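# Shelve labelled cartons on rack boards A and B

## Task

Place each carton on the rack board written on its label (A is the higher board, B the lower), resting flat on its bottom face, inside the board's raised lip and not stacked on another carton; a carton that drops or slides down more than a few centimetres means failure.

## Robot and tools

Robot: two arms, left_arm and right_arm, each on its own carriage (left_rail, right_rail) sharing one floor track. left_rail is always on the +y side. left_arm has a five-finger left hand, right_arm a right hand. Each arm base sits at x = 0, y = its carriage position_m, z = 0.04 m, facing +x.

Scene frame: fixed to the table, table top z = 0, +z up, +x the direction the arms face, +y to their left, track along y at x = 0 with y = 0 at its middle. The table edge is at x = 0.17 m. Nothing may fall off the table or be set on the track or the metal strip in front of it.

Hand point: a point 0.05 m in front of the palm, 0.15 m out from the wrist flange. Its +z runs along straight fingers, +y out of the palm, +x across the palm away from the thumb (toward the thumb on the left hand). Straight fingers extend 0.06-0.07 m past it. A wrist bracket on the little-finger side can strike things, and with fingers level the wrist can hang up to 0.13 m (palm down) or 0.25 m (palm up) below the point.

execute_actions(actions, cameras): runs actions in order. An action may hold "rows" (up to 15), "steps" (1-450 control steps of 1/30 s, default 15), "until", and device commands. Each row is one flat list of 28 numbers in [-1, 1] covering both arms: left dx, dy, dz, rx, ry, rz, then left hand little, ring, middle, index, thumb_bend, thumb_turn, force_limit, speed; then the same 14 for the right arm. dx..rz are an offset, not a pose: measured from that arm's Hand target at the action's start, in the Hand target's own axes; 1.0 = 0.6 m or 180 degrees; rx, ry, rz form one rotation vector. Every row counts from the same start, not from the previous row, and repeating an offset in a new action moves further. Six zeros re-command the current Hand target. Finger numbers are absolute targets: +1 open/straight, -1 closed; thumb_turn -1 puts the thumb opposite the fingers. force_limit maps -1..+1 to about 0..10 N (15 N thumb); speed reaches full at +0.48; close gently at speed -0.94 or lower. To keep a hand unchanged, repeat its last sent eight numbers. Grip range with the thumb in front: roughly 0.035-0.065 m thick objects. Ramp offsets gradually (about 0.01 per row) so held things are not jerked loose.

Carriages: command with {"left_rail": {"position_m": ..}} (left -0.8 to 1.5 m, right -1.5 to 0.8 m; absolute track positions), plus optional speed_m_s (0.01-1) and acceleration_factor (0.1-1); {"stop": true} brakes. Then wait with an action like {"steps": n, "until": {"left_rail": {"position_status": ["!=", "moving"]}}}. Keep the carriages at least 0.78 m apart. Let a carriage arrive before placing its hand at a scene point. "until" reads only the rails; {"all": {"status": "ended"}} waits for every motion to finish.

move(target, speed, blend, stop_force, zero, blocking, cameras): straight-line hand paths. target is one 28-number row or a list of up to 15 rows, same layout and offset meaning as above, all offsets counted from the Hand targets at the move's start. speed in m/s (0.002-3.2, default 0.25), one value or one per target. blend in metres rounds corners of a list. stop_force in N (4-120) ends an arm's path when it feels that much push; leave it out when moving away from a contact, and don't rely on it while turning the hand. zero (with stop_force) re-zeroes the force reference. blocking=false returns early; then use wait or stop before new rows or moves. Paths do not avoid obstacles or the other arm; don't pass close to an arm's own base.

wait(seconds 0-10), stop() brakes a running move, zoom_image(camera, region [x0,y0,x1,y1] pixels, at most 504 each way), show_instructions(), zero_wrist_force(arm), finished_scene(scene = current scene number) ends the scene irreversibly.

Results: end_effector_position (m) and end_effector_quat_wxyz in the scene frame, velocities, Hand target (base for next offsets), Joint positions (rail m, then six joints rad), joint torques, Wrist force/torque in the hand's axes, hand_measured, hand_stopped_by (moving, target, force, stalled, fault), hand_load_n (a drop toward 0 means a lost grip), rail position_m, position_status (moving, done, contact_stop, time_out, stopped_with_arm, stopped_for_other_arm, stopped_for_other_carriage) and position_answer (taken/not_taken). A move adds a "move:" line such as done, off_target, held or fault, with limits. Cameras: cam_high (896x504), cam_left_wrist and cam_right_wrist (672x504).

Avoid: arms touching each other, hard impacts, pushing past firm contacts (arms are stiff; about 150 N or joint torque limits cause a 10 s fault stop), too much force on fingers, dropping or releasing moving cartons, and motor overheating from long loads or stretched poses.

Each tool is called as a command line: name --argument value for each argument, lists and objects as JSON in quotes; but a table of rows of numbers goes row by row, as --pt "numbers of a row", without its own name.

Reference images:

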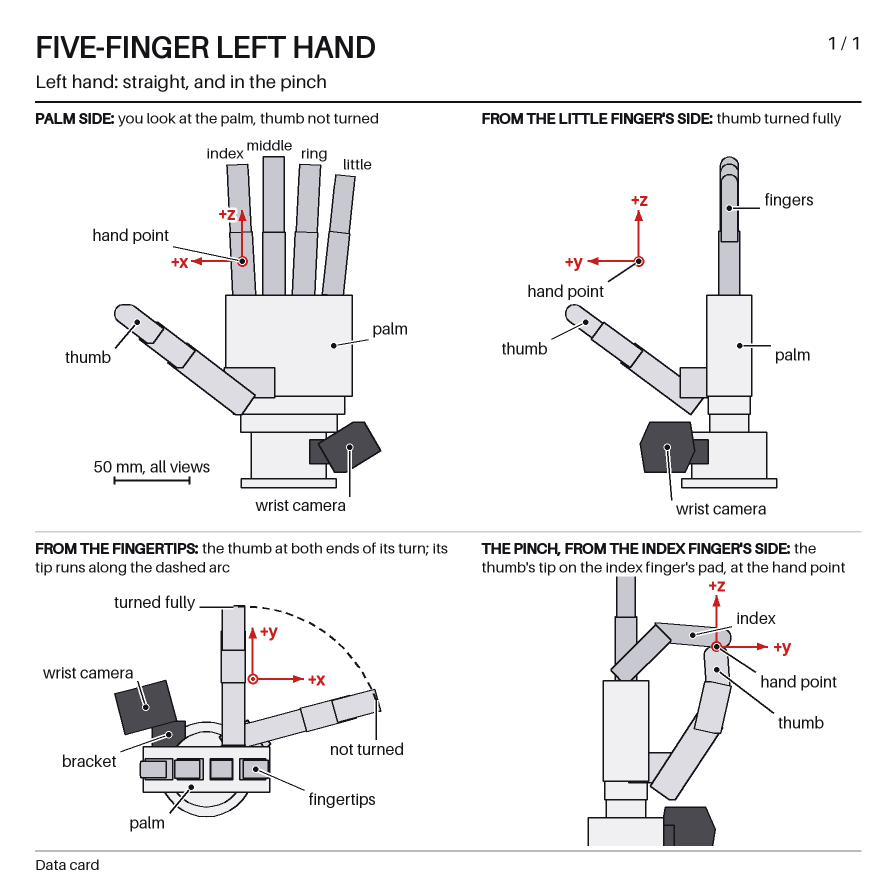

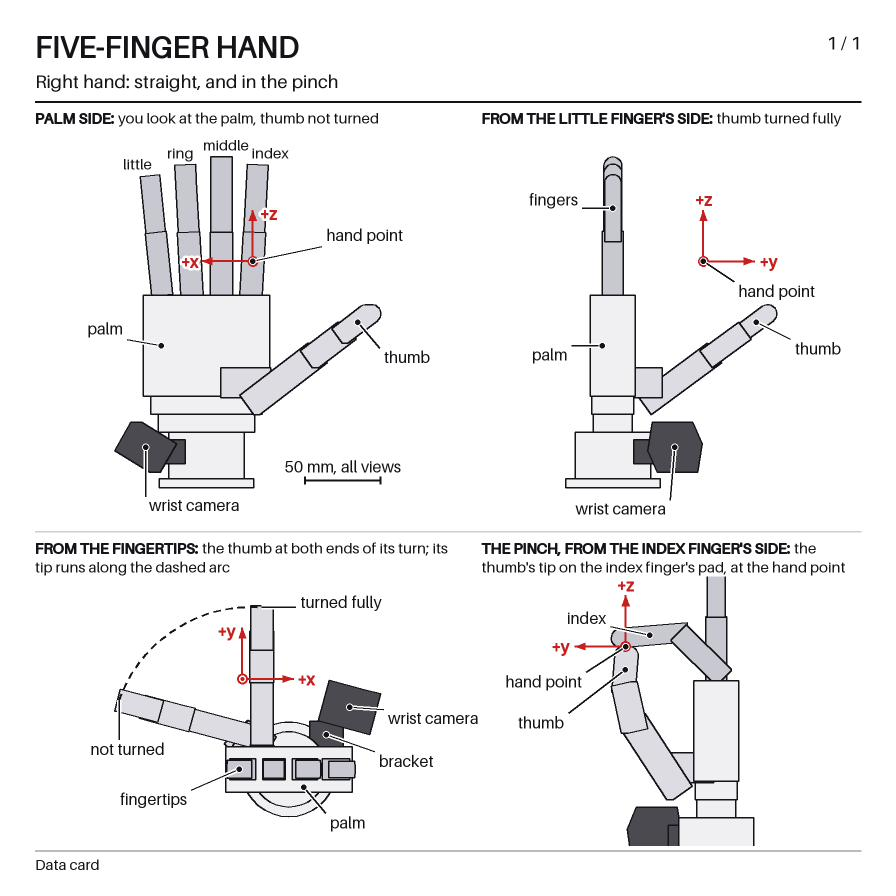

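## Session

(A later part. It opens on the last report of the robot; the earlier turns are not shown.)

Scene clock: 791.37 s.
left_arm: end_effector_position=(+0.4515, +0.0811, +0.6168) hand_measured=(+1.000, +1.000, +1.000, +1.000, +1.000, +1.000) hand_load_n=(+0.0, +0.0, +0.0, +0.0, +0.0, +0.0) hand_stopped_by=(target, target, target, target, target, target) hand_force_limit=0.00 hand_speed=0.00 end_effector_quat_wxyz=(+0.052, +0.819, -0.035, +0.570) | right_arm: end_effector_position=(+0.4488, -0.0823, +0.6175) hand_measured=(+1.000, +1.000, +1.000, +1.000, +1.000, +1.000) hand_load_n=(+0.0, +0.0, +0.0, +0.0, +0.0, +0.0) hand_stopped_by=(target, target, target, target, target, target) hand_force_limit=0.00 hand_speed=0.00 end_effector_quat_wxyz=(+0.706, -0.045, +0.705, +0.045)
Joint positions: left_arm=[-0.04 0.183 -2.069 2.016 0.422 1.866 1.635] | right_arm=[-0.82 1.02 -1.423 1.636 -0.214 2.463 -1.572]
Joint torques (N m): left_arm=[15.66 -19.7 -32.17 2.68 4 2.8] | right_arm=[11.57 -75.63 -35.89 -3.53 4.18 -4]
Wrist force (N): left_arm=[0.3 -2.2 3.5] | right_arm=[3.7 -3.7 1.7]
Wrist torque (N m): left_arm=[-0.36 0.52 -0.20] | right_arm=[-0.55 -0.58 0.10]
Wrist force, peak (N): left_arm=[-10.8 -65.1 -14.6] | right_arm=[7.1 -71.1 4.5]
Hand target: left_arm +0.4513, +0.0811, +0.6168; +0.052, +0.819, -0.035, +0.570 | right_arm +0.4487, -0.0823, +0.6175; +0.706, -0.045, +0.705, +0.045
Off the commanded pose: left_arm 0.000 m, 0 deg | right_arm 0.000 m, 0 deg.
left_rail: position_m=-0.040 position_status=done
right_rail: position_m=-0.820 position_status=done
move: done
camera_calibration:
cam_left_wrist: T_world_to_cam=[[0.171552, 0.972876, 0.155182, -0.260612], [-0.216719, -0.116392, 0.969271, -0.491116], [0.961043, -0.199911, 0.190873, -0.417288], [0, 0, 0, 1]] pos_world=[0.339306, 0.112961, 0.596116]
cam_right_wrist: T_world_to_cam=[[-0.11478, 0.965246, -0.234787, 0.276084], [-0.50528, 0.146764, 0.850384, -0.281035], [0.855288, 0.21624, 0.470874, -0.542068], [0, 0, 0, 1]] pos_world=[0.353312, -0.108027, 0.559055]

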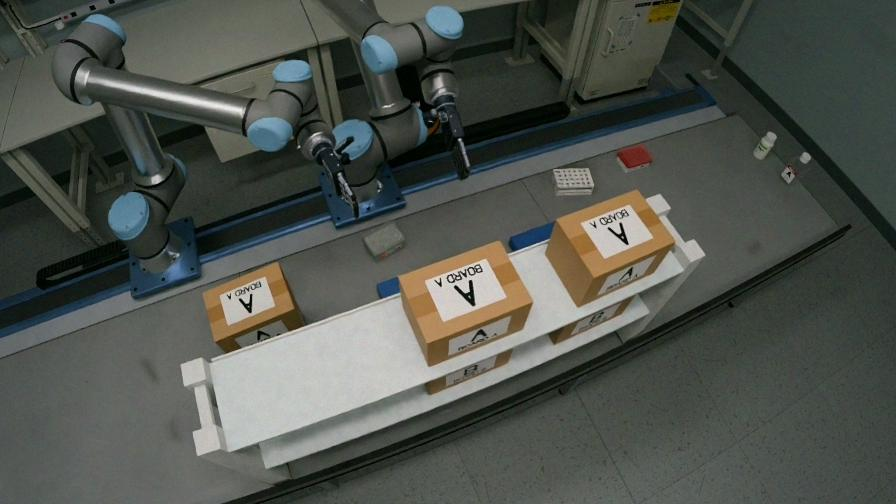

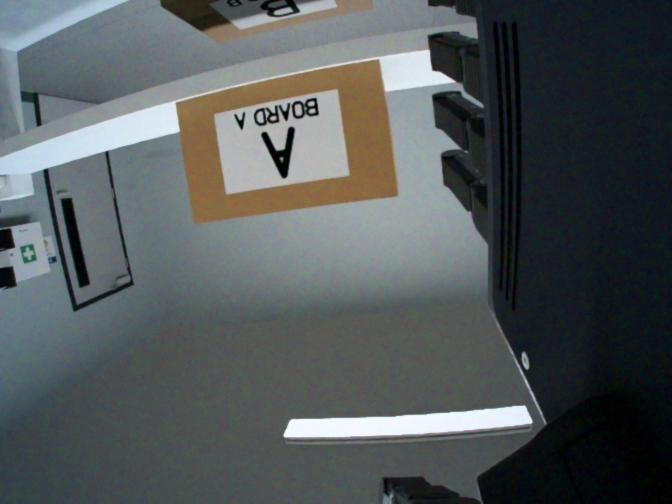

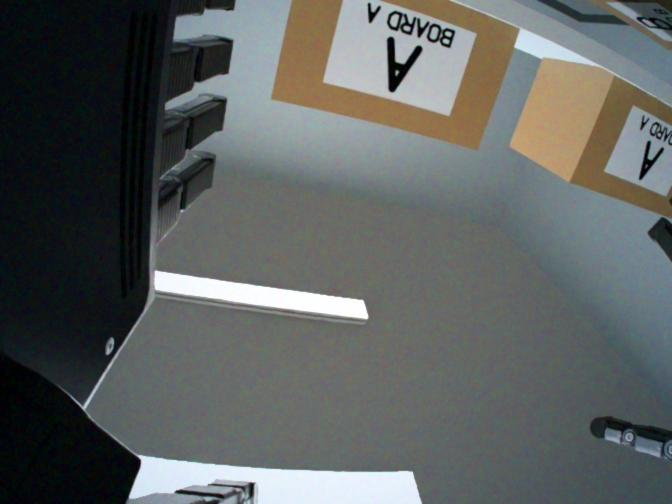

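move --target '[-0.0171,0.05542,-0.04044,0,-0.3056,0,1,1,1,1,1,1,0,0,0,-0.28104,-0.036,0,0,0,1,1,1,1,1,1,0,0]' --speed 0.35

execute_actions --actions '[{"right_rail":{"position_m":-1.24},"steps":20},{"left_rail":{"position_m":-0.46},"steps":150,"until":{"all":{"status":"ended"}}}]' --cameras '["cam_high","cam_left_wrist"]'

Scene clock: 820.80 s.
left_arm: end_effector_position=(+0.4214, +0.0511, +0.6171) hand_measured=(+1.000, +1.000, +1.000, +1.000, +1.000, +1.000) hand_load_n=(+0.0, +0.0, +0.0, +0.0, +0.0, +0.0) hand_stopped_by=(target, target, target, target, target, target) hand_force_limit=0.00 hand_speed=0.00 end_effector_quat_wxyz=(+0.030, +0.990, -0.055, +0.127) | right_arm: end_effector_position=(+0.4487, -0.2523, +0.6174) hand_measured=(+1.000, +1.000, +1.000, +1.000, +1.000, +1.000) hand_load_n=(+0.0, +0.0, +0.0, +0.0, +0.0, +0.0) hand_stopped_by=(target, target, target, target, target, target) hand_force_limit=0.00 hand_speed=0.00 end_effector_quat_wxyz=(+0.706, -0.045, +0.705, +0.045)
Joint positions: left_arm=[-0.04 -0.002 -1.766 1.639 1.447 1.643 1.669] | right_arm=[-0.82 0.839 -1.698 1.914 -0.217 2.283 -1.572]
Joint torques (N m): left_arm=[-14.11 -4.57 -44.97 8.65 -2.71 -1.97] | right_arm=[-9.8 -49.55 -36.22 1.04 -3.2 -3.7]
Wrist force (N): left_arm=[-1.1 -2.7 2.1] | right_arm=[3.2 -3.1 1.6]
Wrist torque (N m): left_arm=[-0.54 0.36 0.03] | right_arm=[-0.47 -0.52 0.14]
Wrist force, peak (N): left_arm=[0.1 -2.3 4.9] | right_arm=[3.8 -4.0 1.8]
Hand target: left_arm +0.4214, +0.0511, +0.6170; +0.030, +0.990, -0.055, +0.127 | right_arm +0.4487, -0.2523, +0.6174; +0.706, -0.045, +0.705, +0.045
Off the commanded pose: left_arm 0.000 m, 0 deg | right_arm 0.000 m, 0 deg.
left_rail: position_m=-0.040 position_status=done
right_rail: position_m=-0.820 position_status=done
move: done

Scene clock: 822.87 s.
left_arm: end_effector_position=(+0.4214, -0.3689, +0.6170) hand_measured=(+1.000, +1.000, +1.000, +1.000, +1.000, +1.000) hand_load_n=(+0.0, +0.0, +0.0, +0.0, -0.5, +0.0) hand_stopped_by=(target, target, target, target, target, target) hand_force_limit=0.00 hand_speed=0.00 end_effector_quat_wxyz=(+0.030, +0.990, -0.055, +0.127) | right_arm: end_effector_position=(+0.4487, -0.6723, +0.6174) hand_measured=(+1.000, +1.000, +1.000, +1.000, +1.000, +1.000) hand_load_n=(+0.0, +0.0, +0.0, +0.0, +0.0, -0.5) hand_stopped_by=(target, target, target, target, target, target) hand_force_limit=0.00 hand_speed=0.00 end_effector_quat_wxyz=(+0.706, -0.045, +0.705, +0.045)
Joint positions: left_arm=[-0.46 -0.002 -1.766 1.639 1.447 1.643 1.669] | right_arm=[-1.24 0.839 -1.698 1.914 -0.217 2.283 -1.572]
Joint torques (N m): left_arm=[-2.95 -13.27 -38.22 7.46 2.79 -1.7] | right_arm=[9.15 -10.86 -51.15 -3.58 2.06 -3.82]
Wrist force (N): left_arm=[-1.1 -2.6 2.2] | right_arm=[3.4 -3.0 1.8]
Wrist torque (N m): left_arm=[-0.54 0.37 0.02] | right_arm=[-0.45 -0.55 0.15]
Wrist force, peak (N): left_arm=[-1.2 -5.9 2.0] | right_arm=[3.7 -5.1 1.6]
Hand target: left_arm +0.4214, -0.3689, +0.6170; +0.030, +0.990, -0.055, +0.127 | right_arm +0.4487, -0.6723, +0.6174; +0.706, -0.045, +0.705, +0.045
Off the commanded pose: left_arm 0.000 m, 0 deg | right_arm 0.000 m, 0 deg.
left_rail: position_m=-0.460 position_status=done
right_rail: position_m=-1.240 position_status=done
camera_calibration:
cam_left_wrist: T_world_to_cam=[[0.308675, 0.950892, 0.0228885, 0.19799], [0.650248, -0.228521, 0.724539, -0.805969], [0.694189, -0.208763, -0.688854, 0.17372], [0, 0, 0, 1]] pos_world=[0.342371, -0.336182, 0.699091]
Images, in order (width x height): cam_high 896x504, cam_left_wrist 672x504.

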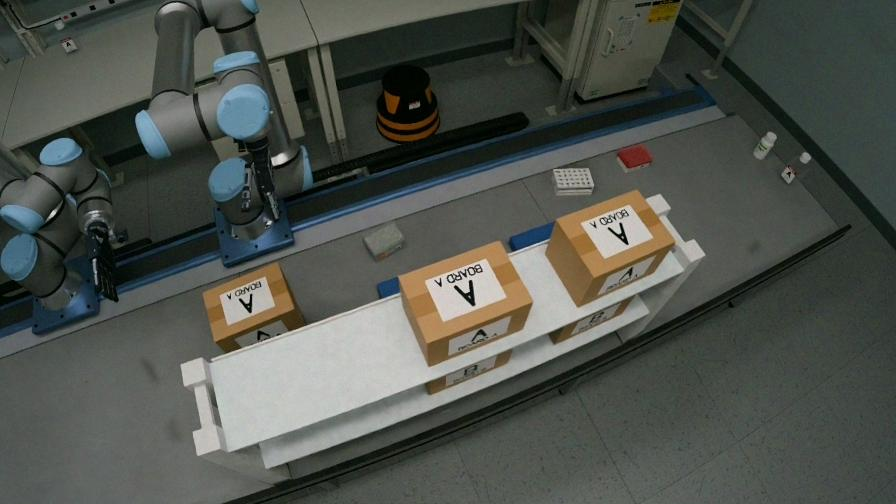

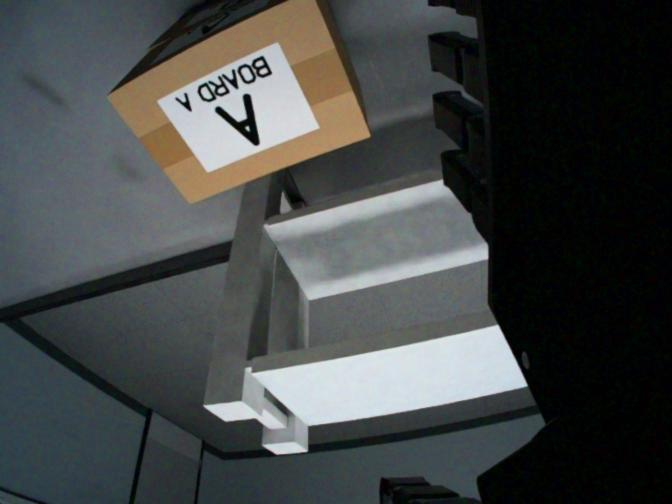

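zoom_image --camera "cam_left_wrist" --region '[90, 0, 390, 220]'

Scaled by 1.680 from the camera's 672x504 image, which has a finer 960x720 frame.

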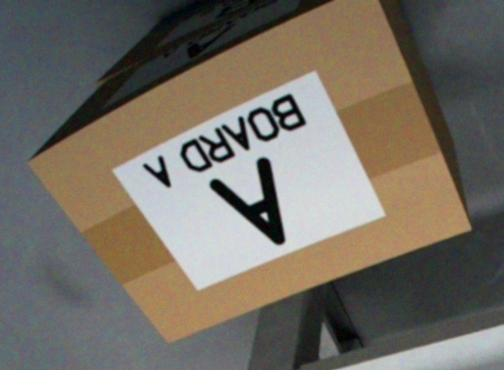

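zoom_image --camera "cam_high" --region '[180, 240, 330, 370]'

Scaled by 3.360 from the camera's 896x504 image, which has a finer 1280x720 frame.

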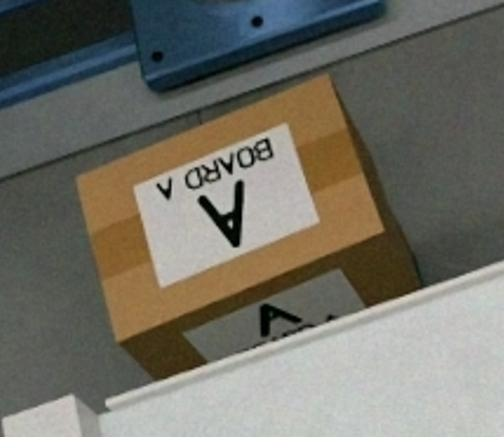

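zoom_image --camera "cam_left_wrist" --region '[190, 340, 340, 470]'

Scaled by 3.360 from the camera's 672x504 image, which has a finer 960x720 frame.

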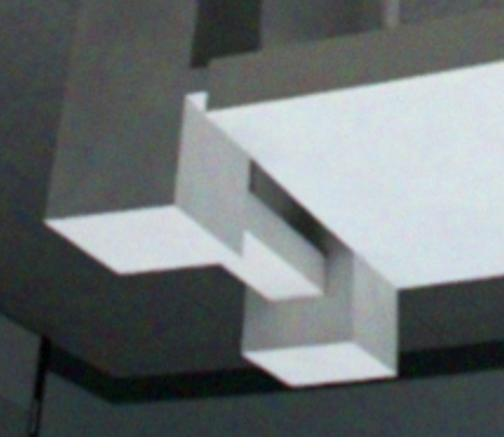

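move --target '[-0.02103,0.11138,-0.0008,0,0,0,1,1,1,1,1,1,0,0,0,0,0,0,0,0,1,1,1,1,1,1,0,0]' --speed 0.25 --cameras '["cam_left_wrist","cam_right_wrist"]'

zoom_image --camera "cam_left_wrist" --region '[140, 0, 470, 247]'

Scene clock: 917.93 s.
left_arm: end_effector_position=(+0.4014, -0.4339, +0.6173) hand_measured=(+1.000, +1.000, +1.000, +1.000, +1.000, +1.000) hand_load_n=(+0.0, +0.0, +0.0, +0.0, +0.0, +0.0) hand_stopped_by=(target, target, target, target, target, target) hand_force_limit=0.00 hand_speed=0.00 end_effector_quat_wxyz=(+0.030, +0.990, -0.055, +0.127) | right_arm: end_effector_position=(+0.4487, -0.6723, +0.6174) hand_measured=(+1.000, +1.000, +1.000, +1.000, +1.000, +1.000) hand_load_n=(+0.0, +0.0, +0.0, +0.0, +0.0, -0.5) hand_stopped_by=(target, target, target, target, target, target) hand_force_limit=0.00 hand_speed=0.00 end_effector_quat_wxyz=(+0.706, -0.045, +0.705, +0.045)
Joint positions: left_arm=[-0.46 -0.221 -1.849 1.698 1.461 1.587 1.458] | right_arm=[-1.24 0.839 -1.698 1.914 -0.217 2.283 -1.572]
Joint torques (N m): left_arm=[-16.39 -34.95 -27.13 8.76 -2.54 -2.1] | right_arm=[10.27 -12.64 -50.94 -3.25 1.85 -3.47]
Wrist force (N): left_arm=[-0.7 -2.8 2.5] | right_arm=[3.3 -2.9 1.7]
Wrist torque (N m): left_arm=[-0.58 0.28 -0.01] | right_arm=[-0.44 -0.53 0.15]
Wrist force, peak (N): left_arm=[-1.0 -3.7 2.2] | right_arm=[3.9 -3.4 1.4]
Hand target: left_arm +0.4014, -0.4339, +0.6173; +0.030, +0.990, -0.055, +0.127 | right_arm +0.4487, -0.6723, +0.6174; +0.706, -0.045, +0.705, +0.045
Off the commanded pose: left_arm 0.000 m, 0 deg | right_arm 0.000 m, 0 deg.
left_rail: position_m=-0.460 position_status=done
right_rail: position_m=-1.240 position_status=done
move: done
camera_calibration:
cam_left_wrist: T_world_to_cam=[[0.308675, 0.950892, 0.0228885, 0.265936], [0.650248, -0.228521, 0.724539, -0.808028], [0.694189, -0.208763, -0.688854, 0.174102], [0, 0, 0, 1]] pos_world=[0.322471, -0.401182, 0.699291]
cam_right_wrist: T_world_to_cam=[[-0.11478, 0.965246, -0.234787, 0.845545], [-0.50528, 0.146764, 0.850384, -0.19441], [0.855288, 0.21624, 0.470874, -0.414354], [0, 0, 0, 1]] pos_world=[0.353212, -0.698027, 0.558955]
Images, in order (width x height): cam_left_wrist 672x504, cam_right_wrist 672x504.

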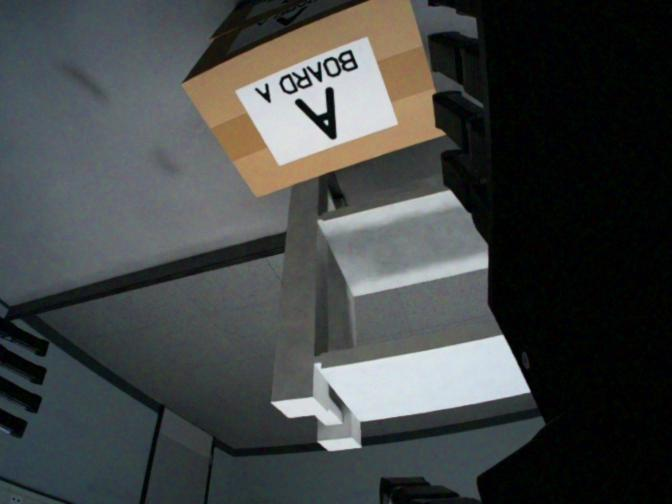

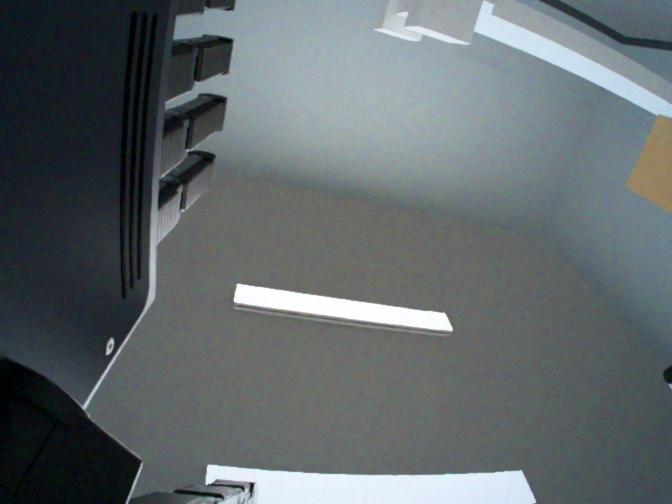

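Scaled by 1.527 from the camera's 672x504 image, which has a finer 960x720 frame.

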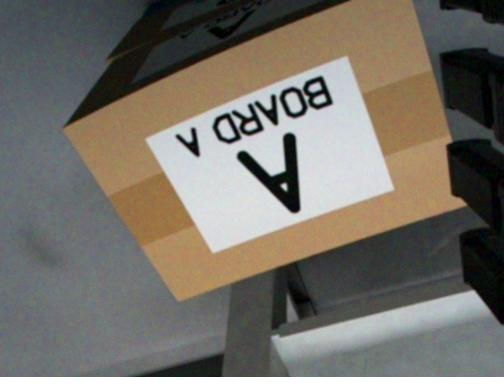

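wait --seconds 0 --cameras '["cam_high","cam_left_wrist"]'

zoom_image --camera "cam_high" --region '[380, 220, 560, 380]'

zoom_image --camera "cam_high" --region '[160, 330, 280, 460]'

Scene clock: 980.27 s.
left_arm: end_effector_position=(+0.4014, -0.4339, +0.6173) hand_measured=(+1.000, +1.000, +1.000, +1.000, +1.000, +1.000) hand_load_n=(+0.0, +0.0, +0.0, +0.0, +0.0, -0.5) hand_stopped_by=(target, target, target, target, target, target) hand_force_limit=0.00 hand_speed=0.00 end_effector_quat_wxyz=(+0.030, +0.990, -0.055, +0.127) | right_arm: end_effector_position=(+0.4487, -0.6723, +0.6174) hand_measured=(+1.000, +1.000, +1.000, +1.000, +1.000, +1.000) hand_load_n=(+0.0, +0.0, +0.0, +0.0, +0.0, +0.0) hand_stopped_by=(target, target, target, target, target, target) hand_force_limit=0.00 hand_speed=0.00 end_effector_quat_wxyz=(+0.706, -0.045, +0.705, +0.045)
Joint positions: left_arm=[-0.46 -0.221 -1.849 1.698 1.461 1.587 1.458] | right_arm=[-1.24 0.839 -1.698 1.914 -0.217 2.283 -1.572]
Joint torques (N m): left_arm=[-13.67 -34.87 -26.22 8.38 -2.71 -1.86] | right_arm=[9.55 -13.29 -50.79 -3.52 1.97 -3.39]
Wrist force (N): left_arm=[-0.6 -2.6 2.4] | right_arm=[3.1 -2.9 1.3]
Wrist torque (N m): left_arm=[-0.55 0.25 0.00] | right_arm=[-0.42 -0.49 0.13]
Wrist force, peak (N): left_arm=[-0.9 -3.1 2.3] | right_arm=[4.0 -3.1 1.3]
Hand target: left_arm +0.4014, -0.4339, +0.6173; +0.030, +0.990, -0.055, +0.127 | right_arm +0.4487, -0.6723, +0.6174; +0.706, -0.045, +0.705, +0.045
Off the commanded pose: left_arm 0.000 m, 0 deg | right_arm 0.000 m, 0 deg.
left_rail: position_m=-0.460 position_status=done
right_rail: position_m=-1.240 position_status=done
camera_calibration:
cam_left_wrist: T_world_to_cam=[[0.308675, 0.950892, 0.0228885, 0.266031], [0.650248, -0.228521, 0.724539, -0.80805], [0.694189, -0.208763, -0.688854, 0.174081], [0, 0, 0, 1]] pos_world=[0.322471, -0.401282, 0.699291]
Images, in order (width x height): cam_high 896x504, cam_left_wrist 672x504.

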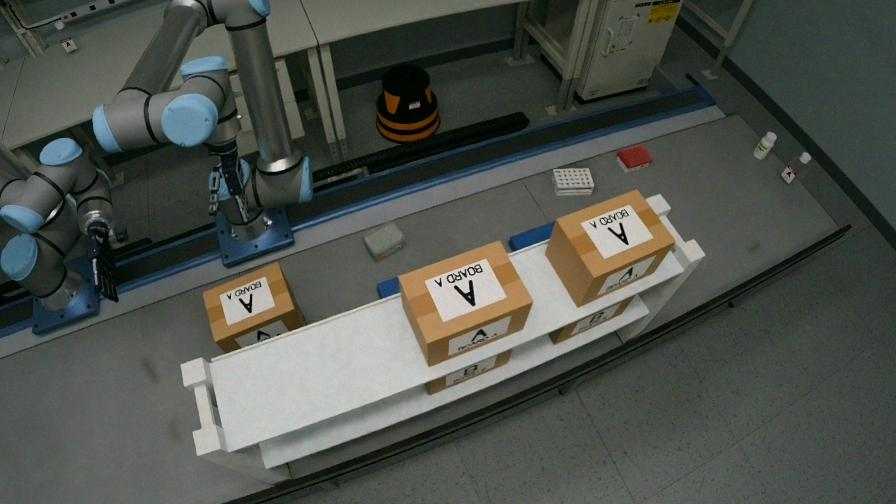

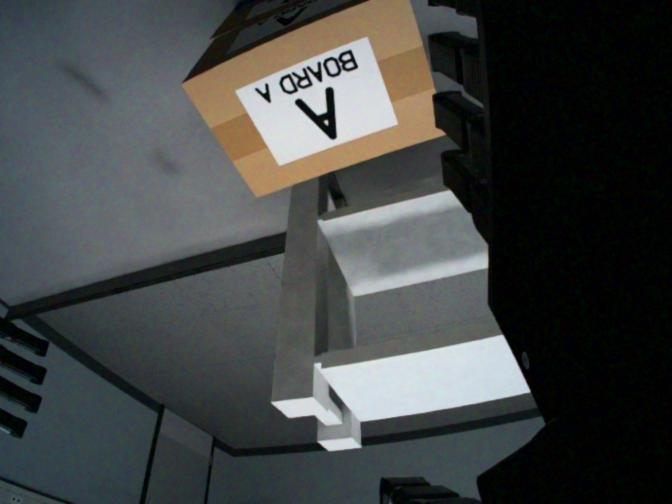

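Scaled by 2.800 from the camera's 896x504 image, which has a finer 1280x720 frame.

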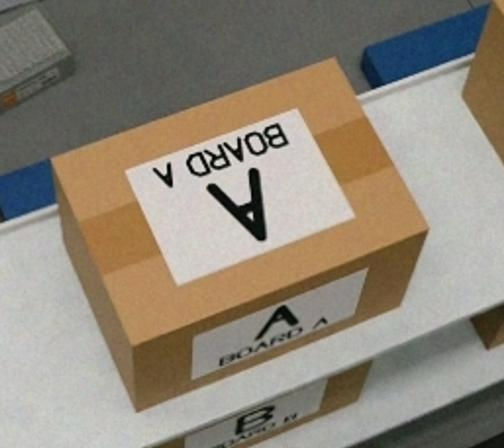

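Scaled by 3.877 from the camera's 896x504 image, which has a finer 1280x720 frame.

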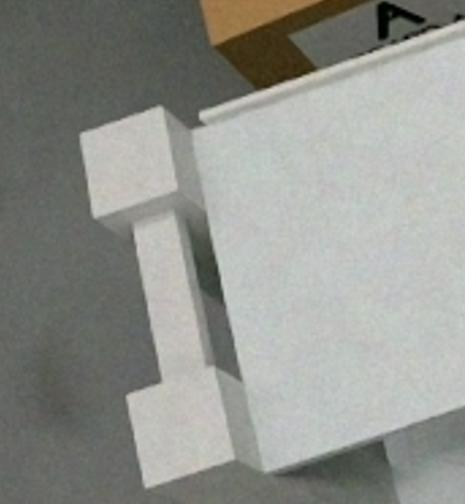

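move --target '[0.02802,-0.12415,0.20488,0.0129,0.3063,-0.0141,1,1,1,1,1,1,0,0,0.19567,0.14818,0.05393,-0.01833,0,0,1,1,1,1,1,1,0,0]' --speed 0.3 --cameras '["cam_left_wrist","cam_right_wrist"]'

Scene clock: 1017.90 s.
left_arm: end_effector_position=(+0.4566, -0.3706, +0.4995) hand_measured=(+1.000, +1.000, +1.000, +1.000, +1.000, +1.000) hand_load_n=(+0.0, +0.0, +0.0, +0.0, +0.0, +0.0) hand_stopped_by=(target, target, target, target, target, target) hand_force_limit=0.00 hand_speed=0.00 end_effector_quat_wxyz=(+0.035, +0.820, -0.011, +0.571) | right_arm: end_effector_position=(+0.4697, -0.5800, +0.5001) hand_measured=(+1.000, +1.000, +1.000, +1.000, +1.000, +1.000) hand_load_n=(+0.0, +0.0, +0.0, +0.0, +0.0, -0.5) hand_stopped_by=(target, target, target, target, target, target) hand_force_limit=0.00 hand_speed=0.00 end_effector_quat_wxyz=(+0.705, -0.065, +0.704, +0.065)
Joint positions: left_arm=[-0.46 -0.034 -2.146 2.255 0.244 1.609 1.537] | right_arm=[-1.24 0.896 -1.49 1.928 -0.44 2.282 -1.572]
Joint torques (N m): left_arm=[13.31 18.29 -32.69 -5.22 3.72 2.63] | right_arm=[11.68 -26.5 -48.31 -3.58 -3.55 -3.7]
Wrist force (N): left_arm=[0.4 -2.0 3.9] | right_arm=[3.5 -3.0 1.8]
Wrist torque (N m): left_arm=[-0.40 0.44 -0.27] | right_arm=[-0.43 -0.60 0.12]
Wrist force, peak (N): left_arm=[-0.3 -3.3 4.0] | right_arm=[3.8 -3.6 2.1]
Hand target: left_arm +0.4567, -0.3706, +0.4995; +0.035, +0.820, -0.011, +0.571 | right_arm +0.4697, -0.5800, +0.5001; +0.705, -0.065, +0.704, +0.065
Off the commanded pose: left_arm 0.000 m, 0 deg | right_arm 0.000 m, 0 deg.
left_rail: position_m=-0.460 position_status=done
right_rail: position_m=-1.240 position_status=done
move: done
camera_calibration:
cam_left_wrist: T_world_to_cam=[[0.115122, 0.981123, 0.155384, 0.224836], [-0.209482, -0.128928, 0.969275, -0.436911], [0.971012, -0.144135, 0.190686, -0.473899], [0, 0, 0, 1]] pos_world=[0.342753, -0.345228, 0.478917]
cam_right_wrist: T_world_to_cam=[[-0.170153, 0.957023, -0.23485, 0.752566], [-0.512908, 0.117485, 0.850366, -0.11103], [0.841411, 0.265149, 0.470875, -0.362089], [0, 0, 0, 1]] pos_world=[0.375769, -0.611172, 0.441655]
Images, in order (width x height): cam_left_wrist 672x504, cam_right_wrist 672x504.

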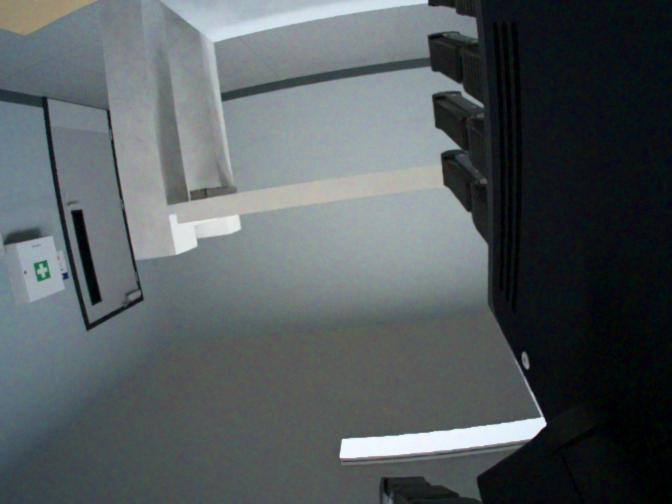

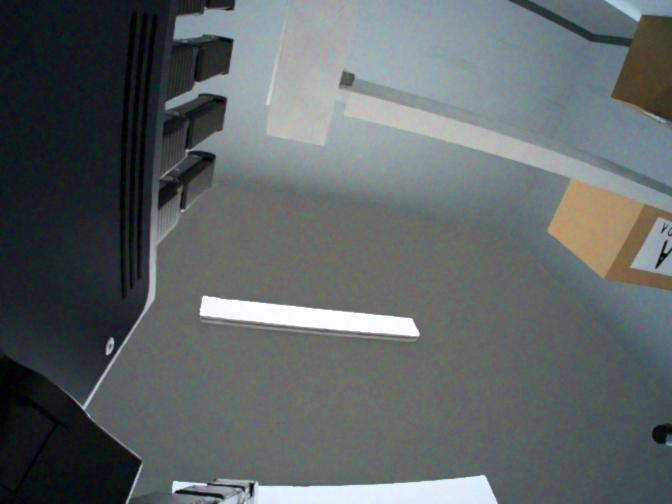

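move --target '[-0.3244,-0.0156,0.121,0,0,0,1,1,1,1,1,1,0,0,0.34017,0,0,0,0,0,1,1,1,1,1,1,0,0]' --speed 0.2 --cameras '["cam_left_wrist","cam_right_wrist"]'

Scene clock: 1030.60 s.
left_arm: end_effector_position=(+0.4574, -0.3706, +0.2916) hand_measured=(+1.000, +1.000, +1.000, +1.000, +1.000, +1.000) hand_load_n=(+0.0, +0.0, +0.0, +0.0, +0.0, +0.0) hand_stopped_by=(target, target, target, target, target, target) hand_force_limit=0.00 hand_speed=0.00 end_effector_quat_wxyz=(+0.035, +0.820, -0.011, +0.571) | right_arm: end_effector_position=(+0.4699, -0.5799, +0.2960) hand_measured=(+1.000, +1.000, +1.000, +1.000, +1.000, +1.000) hand_load_n=(+0.0, +0.0, +0.0, +0.0, +0.0, +0.0) hand_stopped_by=(target, target, target, target, target, target) hand_force_limit=0.00 hand_speed=0.00 end_effector_quat_wxyz=(+0.705, -0.065, +0.704, +0.065)
Joint positions: left_arm=[-0.46 -0.034 -1.968 2.564 -0.243 1.609 1.537] | right_arm=[-1.24 0.896 -1.271 2.1 -0.831 2.282 -1.572]
Joint torques (N m): left_arm=[16.79 12.21 -25.06 -4.8 3.85 2.42] | right_arm=[-10.48 -35.03 -22.8 -3.78 -3.72 -3.6]
Wrist force (N): left_arm=[0.8 -2.2 3.6] | right_arm=[3.0 -3.7 1.2]
Wrist torque (N m): left_arm=[-0.40 0.39 -0.19] | right_arm=[-0.51 -0.50 0.13]
Wrist force, peak (N): left_arm=[0.9 -2.5 4.3] | right_arm=[5.3 -3.6 1.2]
Hand target: left_arm +0.4575, -0.3706, +0.2915; +0.035, +0.820, -0.011, +0.571 | right_arm +0.4699, -0.5799, +0.2960; +0.705, -0.065, +0.704, +0.065
Off the commanded pose: left_arm 0.000 m, 0 deg | right_arm 0.000 m, 0 deg.
left_rail: position_m=-0.460 position_status=done
right_rail: position_m=-1.240 position_status=done
move: done
camera_calibration:
cam_left_wrist: T_world_to_cam=[[0.115107, 0.981125, 0.155381, 0.257055], [-0.209577, -0.128914, 0.969257, -0.235189], [0.970993, -0.144133, 0.190782, -0.435051], [0, 0, 0, 1]] pos_world=[0.343553, -0.345228, 0.271017]
cam_right_wrist: T_world_to_cam=[[-0.170153, 0.957023, -0.23485, 0.704589], [-0.512908, 0.117485, 0.850366, 0.0626721], [0.841411, 0.265149, 0.470875, -0.266262], [0, 0, 0, 1]] pos_world=[0.376069, -0.611072, 0.237555]
Images, in order (width x height): cam_left_wrist 672x504, cam_right_wrist 672x504.

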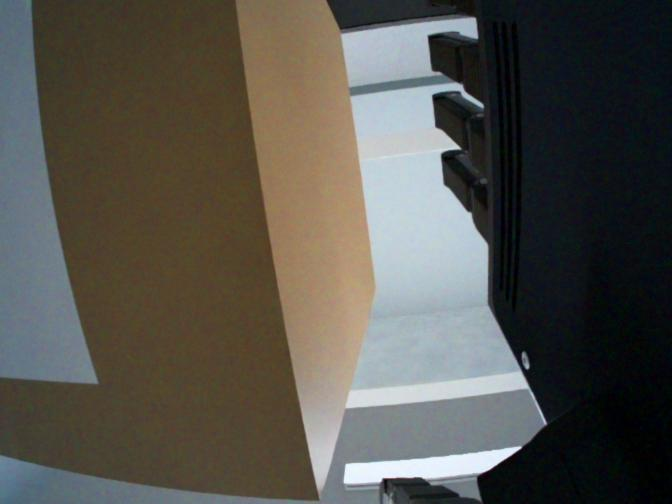

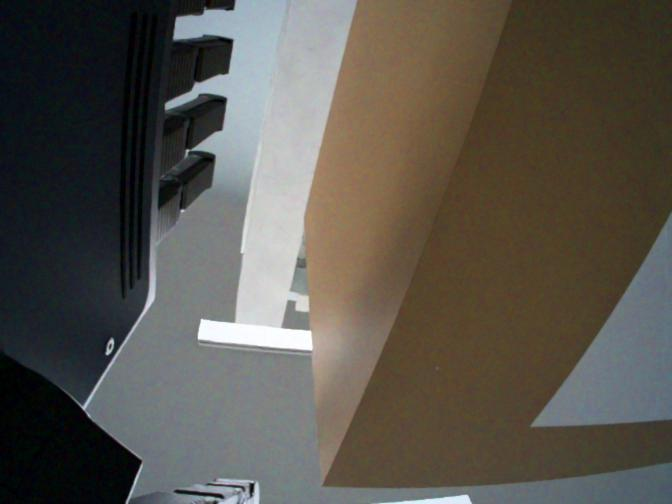

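move --target '[0,0.0877,0.0109,0,0,0,1,1,1,1,1,1,0,0,0,0.0777,0.01,0,0,0,1,1,1,1,1,1,0,0]' --speed 0.04 --stop_force 15 --cameras '["cam_left_wrist","cam_right_wrist"]'

Scene clock: 1052.93 s.
left_arm: end_effector_position=(+0.4600, -0.4155, +0.2916) hand_measured=(+1.000, +1.000, +1.000, +1.000, +1.000, +1.000) hand_load_n=(+0.0, +0.0, +1.5, +0.0, -0.5, +0.0) hand_stopped_by=(target, target, target, target, target, target) hand_force_limit=0.00 hand_speed=0.00 end_effector_quat_wxyz=(+0.036, +0.820, -0.011, +0.571) | right_arm: end_effector_position=(+0.4676, -0.5395, +0.2960) hand_measured=(+1.000, +1.000, +1.000, +1.000, +1.000, +1.000) hand_load_n=(+0.0, +0.0, +1.5, +0.0, +0.0, +0.0) hand_stopped_by=(target, target, target, target, target, target) hand_force_limit=0.00 hand_speed=0.00 end_effector_quat_wxyz=(+0.705, -0.065, +0.704, +0.065)
Joint positions: left_arm=[-0.46 -0.28 -2.052 2.603 -0.191 1.38 1.451] | right_arm=[-1.24 0.941 -1.222 2.027 -0.806 2.327 -1.572]
Joint torques (N m): left_arm=[6.03 25.55 -39.39 -3.19 9.02 2.45] | right_arm=[-4.07 -76.87 -26.17 -4.36 -3.96 -3.08]
Wrist force (N): left_arm=[7.1 -14.9 2.5] | right_arm=[1.9 -13.7 0.5]
Wrist torque (N m): left_arm=[0.59 0.89 0.51] | right_arm=[0.41 -0.71 -0.16]
Wrist force, peak (N): left_arm=[8.8 -43.1 5.2] | right_arm=[-7.5 -47.0 -11.8]
Hand target: left_arm +0.4600, -0.4155, +0.2916; +0.036, +0.820, -0.011, +0.571 (not the last commanded pose) | right_arm +0.4676, -0.5395, +0.2960; +0.705, -0.065, +0.704, +0.065 (not the last commanded pose)
Off the commanded pose: left_arm 0.008 m, 0 deg | right_arm 0.007 m, 0 deg.
left_rail: position_m=-0.460 position_status=done
right_rail: position_m=-1.240 position_status=done
move: contact (left_arm, right_arm)
camera_calibration:
cam_left_wrist: T_world_to_cam=[[0.11639, 0.98104, 0.154962, 0.300344], [-0.209784, -0.12822, 0.969304, -0.240089], [0.970796, -0.145326, 0.190883, -0.444458], [0, 0, 0, 1]] pos_world=[0.346154, -0.390025, 0.271016]
cam_right_wrist: T_world_to_cam=[[-0.170104, 0.957012, -0.234931, 0.665511], [-0.512924, 0.117576, 0.850344, 0.0567583], [0.841412, 0.265149, 0.470874, -0.274955], [0, 0, 0, 1]] pos_world=[0.373669, -0.570672, 0.237555]
Images, in order (width x height): cam_left_wrist 672x504, cam_right_wrist 672x504.

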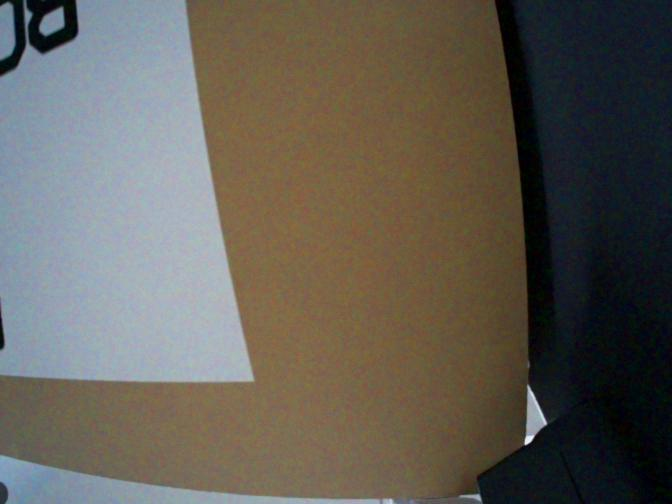

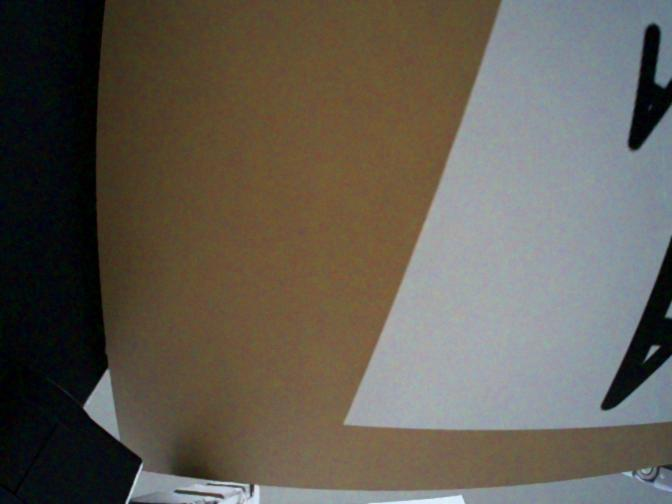

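move --target '[0,0.0033,0.0004,0,0,0,1,1,1,1,1,1,0,0,0,0.0033,0.0004,0,0,0,1,1,1,1,1,1,0,0]' --speed 0.01

Scene clock: 1062.90 s.
left_arm: end_effector_position=(+0.4601, -0.4174, +0.2916) hand_measured=(+1.000, +1.000, +1.000, +1.000, +1.000, +1.000) hand_load_n=(+0.0, +1.5, +3.5, +1.5, +0.0, +0.0) hand_stopped_by=(target, target, target, target, target, target) hand_force_limit=0.00 hand_speed=0.00 end_effector_quat_wxyz=(+0.036, +0.820, -0.011, +0.571) | right_arm: end_effector_position=(+0.4675, -0.5377, +0.2960) hand_measured=(+1.000, +1.000, +1.000, +1.000, +1.000, +1.000) hand_load_n=(+0.0, +0.5, +2.5, +0.5, +0.0, +0.0) hand_stopped_by=(target, target, target, target, target, target) hand_force_limit=0.00 hand_speed=0.00 end_effector_quat_wxyz=(+0.705, -0.065, +0.704, +0.065)
Joint positions: left_arm=[-0.46 -0.291 -2.056 2.605 -0.189 1.369 1.447] | right_arm=[-1.24 0.943 -1.22 2.023 -0.805 2.329 -1.572]
Joint torques (N m): left_arm=[-38.13 -10.52 -24.5 2.54 6.96 -1.17] | right_arm=[37.32 -24.65 -60.92 -1.15 -8.44 -2.34]
Wrist force (N): left_arm=[9.7 -55.6 4.2] | right_arm=[-13.2 -65.2 -17.9]
Wrist torque (N m): left_arm=[2.60 1.18 1.49] | right_arm=[1.54 -0.39 -2.33]
Wrist force, peak (N): left_arm=[9.7 -55.6 4.2] | right_arm=[-13.2 -65.2 -17.9]
Hand target: left_arm +0.4601, -0.4175, +0.2916; +0.036, +0.820, -0.011, +0.571 | right_arm +0.4675, -0.5375, +0.2960; +0.705, -0.065, +0.704, +0.065
Off the commanded pose: left_arm 0.000 m, 0 deg | right_arm 0.000 m, 0 deg.
left_rail: position_m=-0.460 position_status=done
right_rail: position_m=-1.240 position_status=done
move: done

move --target '[0,0,0,0.0025,0,0,1,1,1,1,1,1,0,0,0,0,0,-0.0022,0,0,1,1,1,1,1,1,0,0]' --speed 0.01

Scene clock: 1068.47 s.
left_arm: end_effector_position=(+0.4601, -0.4175, +0.2917) hand_measured=(+1.000, +1.000, +1.000, +1.000, +1.000, +1.000) hand_load_n=(+0.0, +1.0, +3.0, +1.0, +0.0, +0.0) hand_stopped_by=(target, target, target, target, target, target) hand_force_limit=0.00 hand_speed=0.00 end_effector_quat_wxyz=(+0.032, +0.820, -0.009, +0.571) | right_arm: end_effector_position=(+0.4675, -0.5375, +0.2959) hand_measured=(+1.000, +1.000, +1.000, +1.000, +1.000, +1.000) hand_load_n=(+0.0, +1.0, +3.0, +1.0, +0.0, +0.0) hand_stopped_by=(target, target, target, target, target, target) hand_force_limit=0.00 hand_speed=0.00 end_effector_quat_wxyz=(+0.704, -0.068, +0.703, +0.068)
Joint positions: left_arm=[-0.46 -0.305 -2.062 2.607 -0.183 1.349 1.442] | right_arm=[-1.24 0.94 -1.221 2.026 -0.806 2.319 -1.572]
Joint torques (N m): left_arm=[-41.72 -9.42 -26.77 2.49 8.09 -0.95] | right_arm=[19.35 -64.34 -40.35 -6.72 -29.14 -2.2]
Wrist force (N): left_arm=[11.4 -60.0 -1.1] | right_arm=[-10.6 -61.2 -7.0]
Wrist torque (N m): left_arm=[1.74 1.46 1.72] | right_arm=[1.80 -1.03 -2.03]
Wrist force, peak (N): left_arm=[10.2 -60.8 3.9] | right_arm=[-14.8 -69.6 -18.6]
Hand target: left_arm +0.4601, -0.4175, +0.2916; +0.032, +0.820, -0.009, +0.571 | right_arm +0.4675, -0.5375, +0.2960; +0.704, -0.068, +0.703, +0.068
Off the commanded pose: left_arm 0.000 m, 0 deg | right_arm 0.000 m, 0 deg.
left_rail: position_m=-0.460 position_status=done
right_rail: position_m=-1.240 position_status=done
move: done

move --pt "0.07808 0.00352 -0.02875 0 0 0 1 1 1 1 1 1 0 0 -0.08333 0 0 0 0 0 1 1 1 1 1 1 0 0" --pt "0.56642 -0.1729 -0.04168 -0.0177 -0.0008 0.00652 1 1 1 1 1 1 0 0 -0.53833 0.15437 0.18715 0.01889 0 0 1 1 1 1 1 1 0 0" --speed '[0.06, 0.12]' --blend '[0.02, 0]' --cameras '["cam_high", "cam_left_wrist", "cam_right_wrist"]'

Scene clock: 1096.87 s.
left_arm: end_effector_position=(+0.5602, -0.3050, +0.6144) hand_measured=(+1.000, +1.000, +1.000, +1.000, +1.000, +1.000) hand_load_n=(+0.0, +0.5, +2.0, +0.5, +0.0, +0.0) hand_stopped_by=(target, target, target, target, target, target) hand_force_limit=0.00 hand_speed=0.00 end_effector_quat_wxyz=(+0.049, +0.820, -0.033, +0.570) | right_arm: end_effector_position=(+0.5596, -0.4253, +0.6191) hand_measured=(+1.000, +1.000, +1.000, +1.000, +1.000, +1.000) hand_load_n=(+0.0, +1.0, +3.0, +1.0, +0.0, +0.0) hand_stopped_by=(target, target, target, target, target, target) hand_force_limit=0.00 hand_speed=0.00 end_effector_quat_wxyz=(+0.706, -0.047, +0.705, +0.047)
Joint positions: left_arm=[-0.46 0.218 -1.859 1.896 0.336 1.894 1.649] | right_arm=[-1.24 0.948 -1.243 1.407 -0.165 2.386 -1.572]
Joint torques (N m): left_arm=[-20.19 -11.24 -53.95 2.94 24.09 3.29] | right_arm=[49.94 -38.98 -66.39 -3.34 -9.01 2.43]
Wrist force (N): left_arm=[-9.2 -61.9 -4.8] | right_arm=[9.8 -61.6 -0.1]
Wrist torque (N m): left_arm=[0.58 0.03 0.75] | right_arm=[1.31 -0.43 -0.97]
Wrist force, peak (N): left_arm=[-9.2 -61.9 -4.8] | right_arm=[-9.8 -61.9 -6.3]
Hand target: left_arm +0.5602, -0.3050, +0.6144; +0.049, +0.820, -0.033, +0.570 | right_arm +0.5596, -0.4253, +0.6191; +0.706, -0.047, +0.705, +0.047
Off the commanded pose: left_arm 0.000 m, 0 deg | right_arm 0.000 m, 0 deg.
left_rail: position_m=-0.460 position_status=done
right_rail: position_m=-1.240 position_status=done
move: done
camera_calibration:
cam_left_wrist: T_world_to_cam=[[0.167073, 0.973276, 0.157546, 0.0978389], [-0.216159, -0.119745, 0.968987, -0.511438], [0.961957, -0.195947, 0.190376, -0.597531], [0, 0, 0, 1]] pos_world=[0.447902, -0.273551, 0.593919]
cam_right_wrist: T_world_to_cam=[[-0.119692, 0.96463, -0.234869, 0.622785], [-0.506043, 0.144256, 0.850359, -0.176715], [0.854163, 0.220635, 0.470878, -0.56089], [0, 0, 0, 1]] pos_world=[0.464209, -0.451513, 0.560655]

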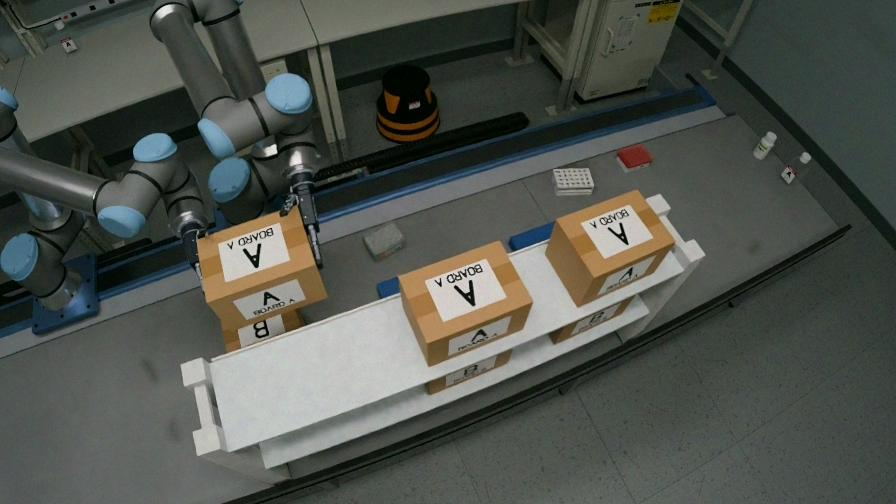

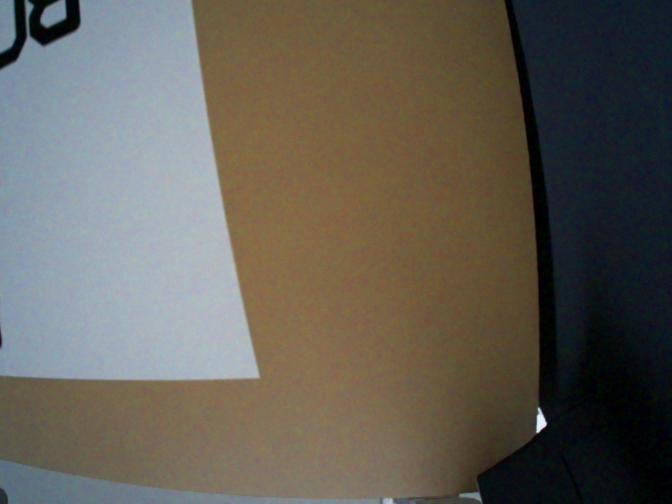

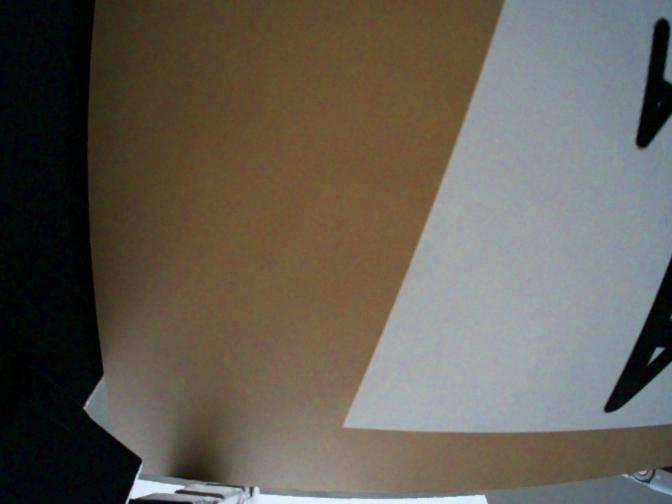

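move --target '[0.12792,-0.05701,0.34039,0,0,0,1,1,1,1,1,1,0,0,0,-0.03221,0.36648,0,0,0,1,1,1,1,1,1,0,0]' --speed 0.1

move --target '[-0.02345,-0.00106,0.00867,0,0,0,1,1,1,1,1,1,0,0,0.025,0,0,0,0,0,1,1,1,1,1,1,0,0]' --speed 0.06 --cameras '["cam_high"]'

Scene clock: 1132.47 s.
left_arm: end_effector_position=(+0.7808, -0.2952, +0.6143) hand_measured=(+1.000, +1.000, +1.000, +1.000, +1.000, +1.000) hand_load_n=(+0.0, +0.0, +2.0, +0.5, +0.0, +0.0) hand_stopped_by=(target, target, target, target, target, target) hand_force_limit=0.00 hand_speed=0.00 end_effector_quat_wxyz=(+0.049, +0.820, -0.033, +0.570) | right_arm: end_effector_position=(+0.7801, -0.4154, +0.6194) hand_measured=(+1.000, +1.000, +1.000, +1.000, +1.000, +1.000) hand_load_n=(+0.0, +1.0, +2.5, +0.5, +0.0, +0.0) hand_stopped_by=(target, target, target, target, target, target) hand_force_limit=0.00 hand_speed=0.00 end_effector_quat_wxyz=(+0.706, -0.047, +0.705, +0.047)
Joint positions: left_arm=[-0.46 0.151 -1.516 1.595 0.286 1.831 1.624] | right_arm=[-1.24 0.753 -1.039 1.111 -0.073 2.192 -1.572]
Joint torques (N m): left_arm=[-66 -40.38 -51.74 2.89 7.46 -1.08] | right_arm=[39.61 -64.47 -68.46 -3.83 -29.63 2.2]
Wrist force (N): left_arm=[-4.4 -65.0 -4.2] | right_arm=[13.9 -66.0 -3.0]
Wrist torque (N m): left_arm=[0.52 -0.14 0.78] | right_arm=[0.66 -0.56 -1.35]
Wrist force, peak (N): left_arm=[-4.7 -65.2 -4.3] | right_arm=[13.9 -66.0 -3.0]
Hand target: left_arm +0.7809, -0.2952, +0.6143; +0.049, +0.820, -0.033, +0.570 | right_arm +0.7802, -0.4154, +0.6194; +0.706, -0.047, +0.705, +0.047
Off the commanded pose: left_arm 0.000 m, 0 deg | right_arm 0.000 m, 0 deg.
left_rail: position_m=-0.460 position_status=done
right_rail: position_m=-1.240 position_status=done
move: done

Scene clock: 1133.30 s.
left_arm: end_effector_position=(+0.7809, -0.2952, +0.5994) hand_measured=(+1.000, +1.000, +1.000, +1.000, +1.000, +1.000) hand_load_n=(+0.0, +0.0, +2.5, +0.5, -0.5, +0.0) hand_stopped_by=(target, target, target, target, target, target) hand_force_limit=0.00 hand_speed=0.00 end_effector_quat_wxyz=(+0.049, +0.820, -0.033, +0.570) | right_arm: end_effector_position=(+0.7802, -0.4154, +0.6044) hand_measured=(+1.000, +1.000, +1.000, +1.000, +1.000, +1.000) hand_load_n=(+0.0, +0.0, +2.0, +0.0, +0.0, +0.0) hand_stopped_by=(target, target, target, target, target, target) hand_force_limit=0.00 hand_speed=0.00 end_effector_quat_wxyz=(+0.706, -0.047, +0.705, +0.047)
Joint positions: left_arm=[-0.46 0.151 -1.513 1.619 0.26 1.831 1.624] | right_arm=[-1.24 0.753 -1.037 1.133 -0.098 2.192 -1.572]
Joint torques (N m): left_arm=[-65.5 -37.34 -32.65 -3.47 9.63 -0.01] | right_arm=[41.68 -62.9 -53.89 -15.98 -27.37 0.55]
Wrist force (N): left_arm=[-3.0 -67.1 -2.0] | right_arm=[14.5 -67.0 -6.4]
Wrist torque (N m): left_arm=[0.61 0.35 0.78] | right_arm=[0.46 -0.07 -1.48]
Wrist force, peak (N): left_arm=[-2.7 -67.5 -1.7] | right_arm=[15.0 -67.2 -6.0]
Hand target: left_arm +0.7809, -0.2952, +0.5993; +0.049, +0.820, -0.033, +0.570 | right_arm +0.7802, -0.4154, +0.6044; +0.706, -0.047, +0.705, +0.047
Off the commanded pose: left_arm 0.000 m, 0 deg | right_arm 0.000 m, 0 deg.
left_rail: position_m=-0.460 position_status=done
right_rail: position_m=-1.240 position_status=done
move: done
Images, in order (width x height): cam_high 896x504.

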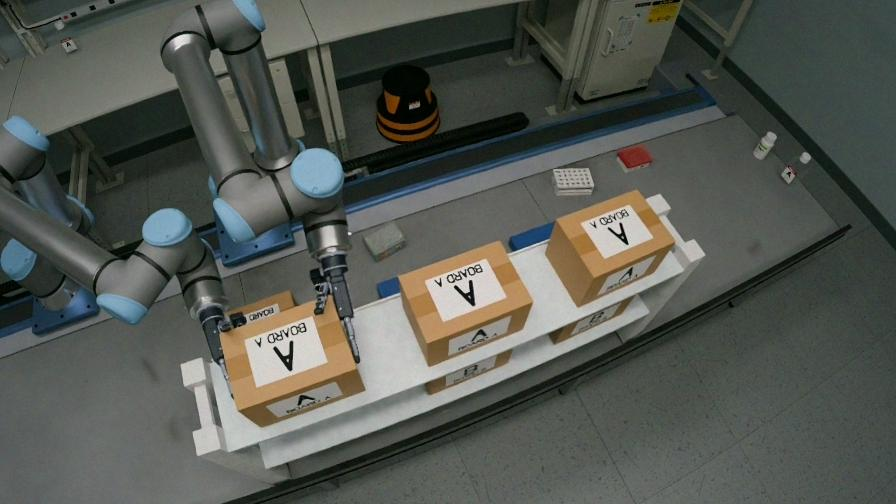

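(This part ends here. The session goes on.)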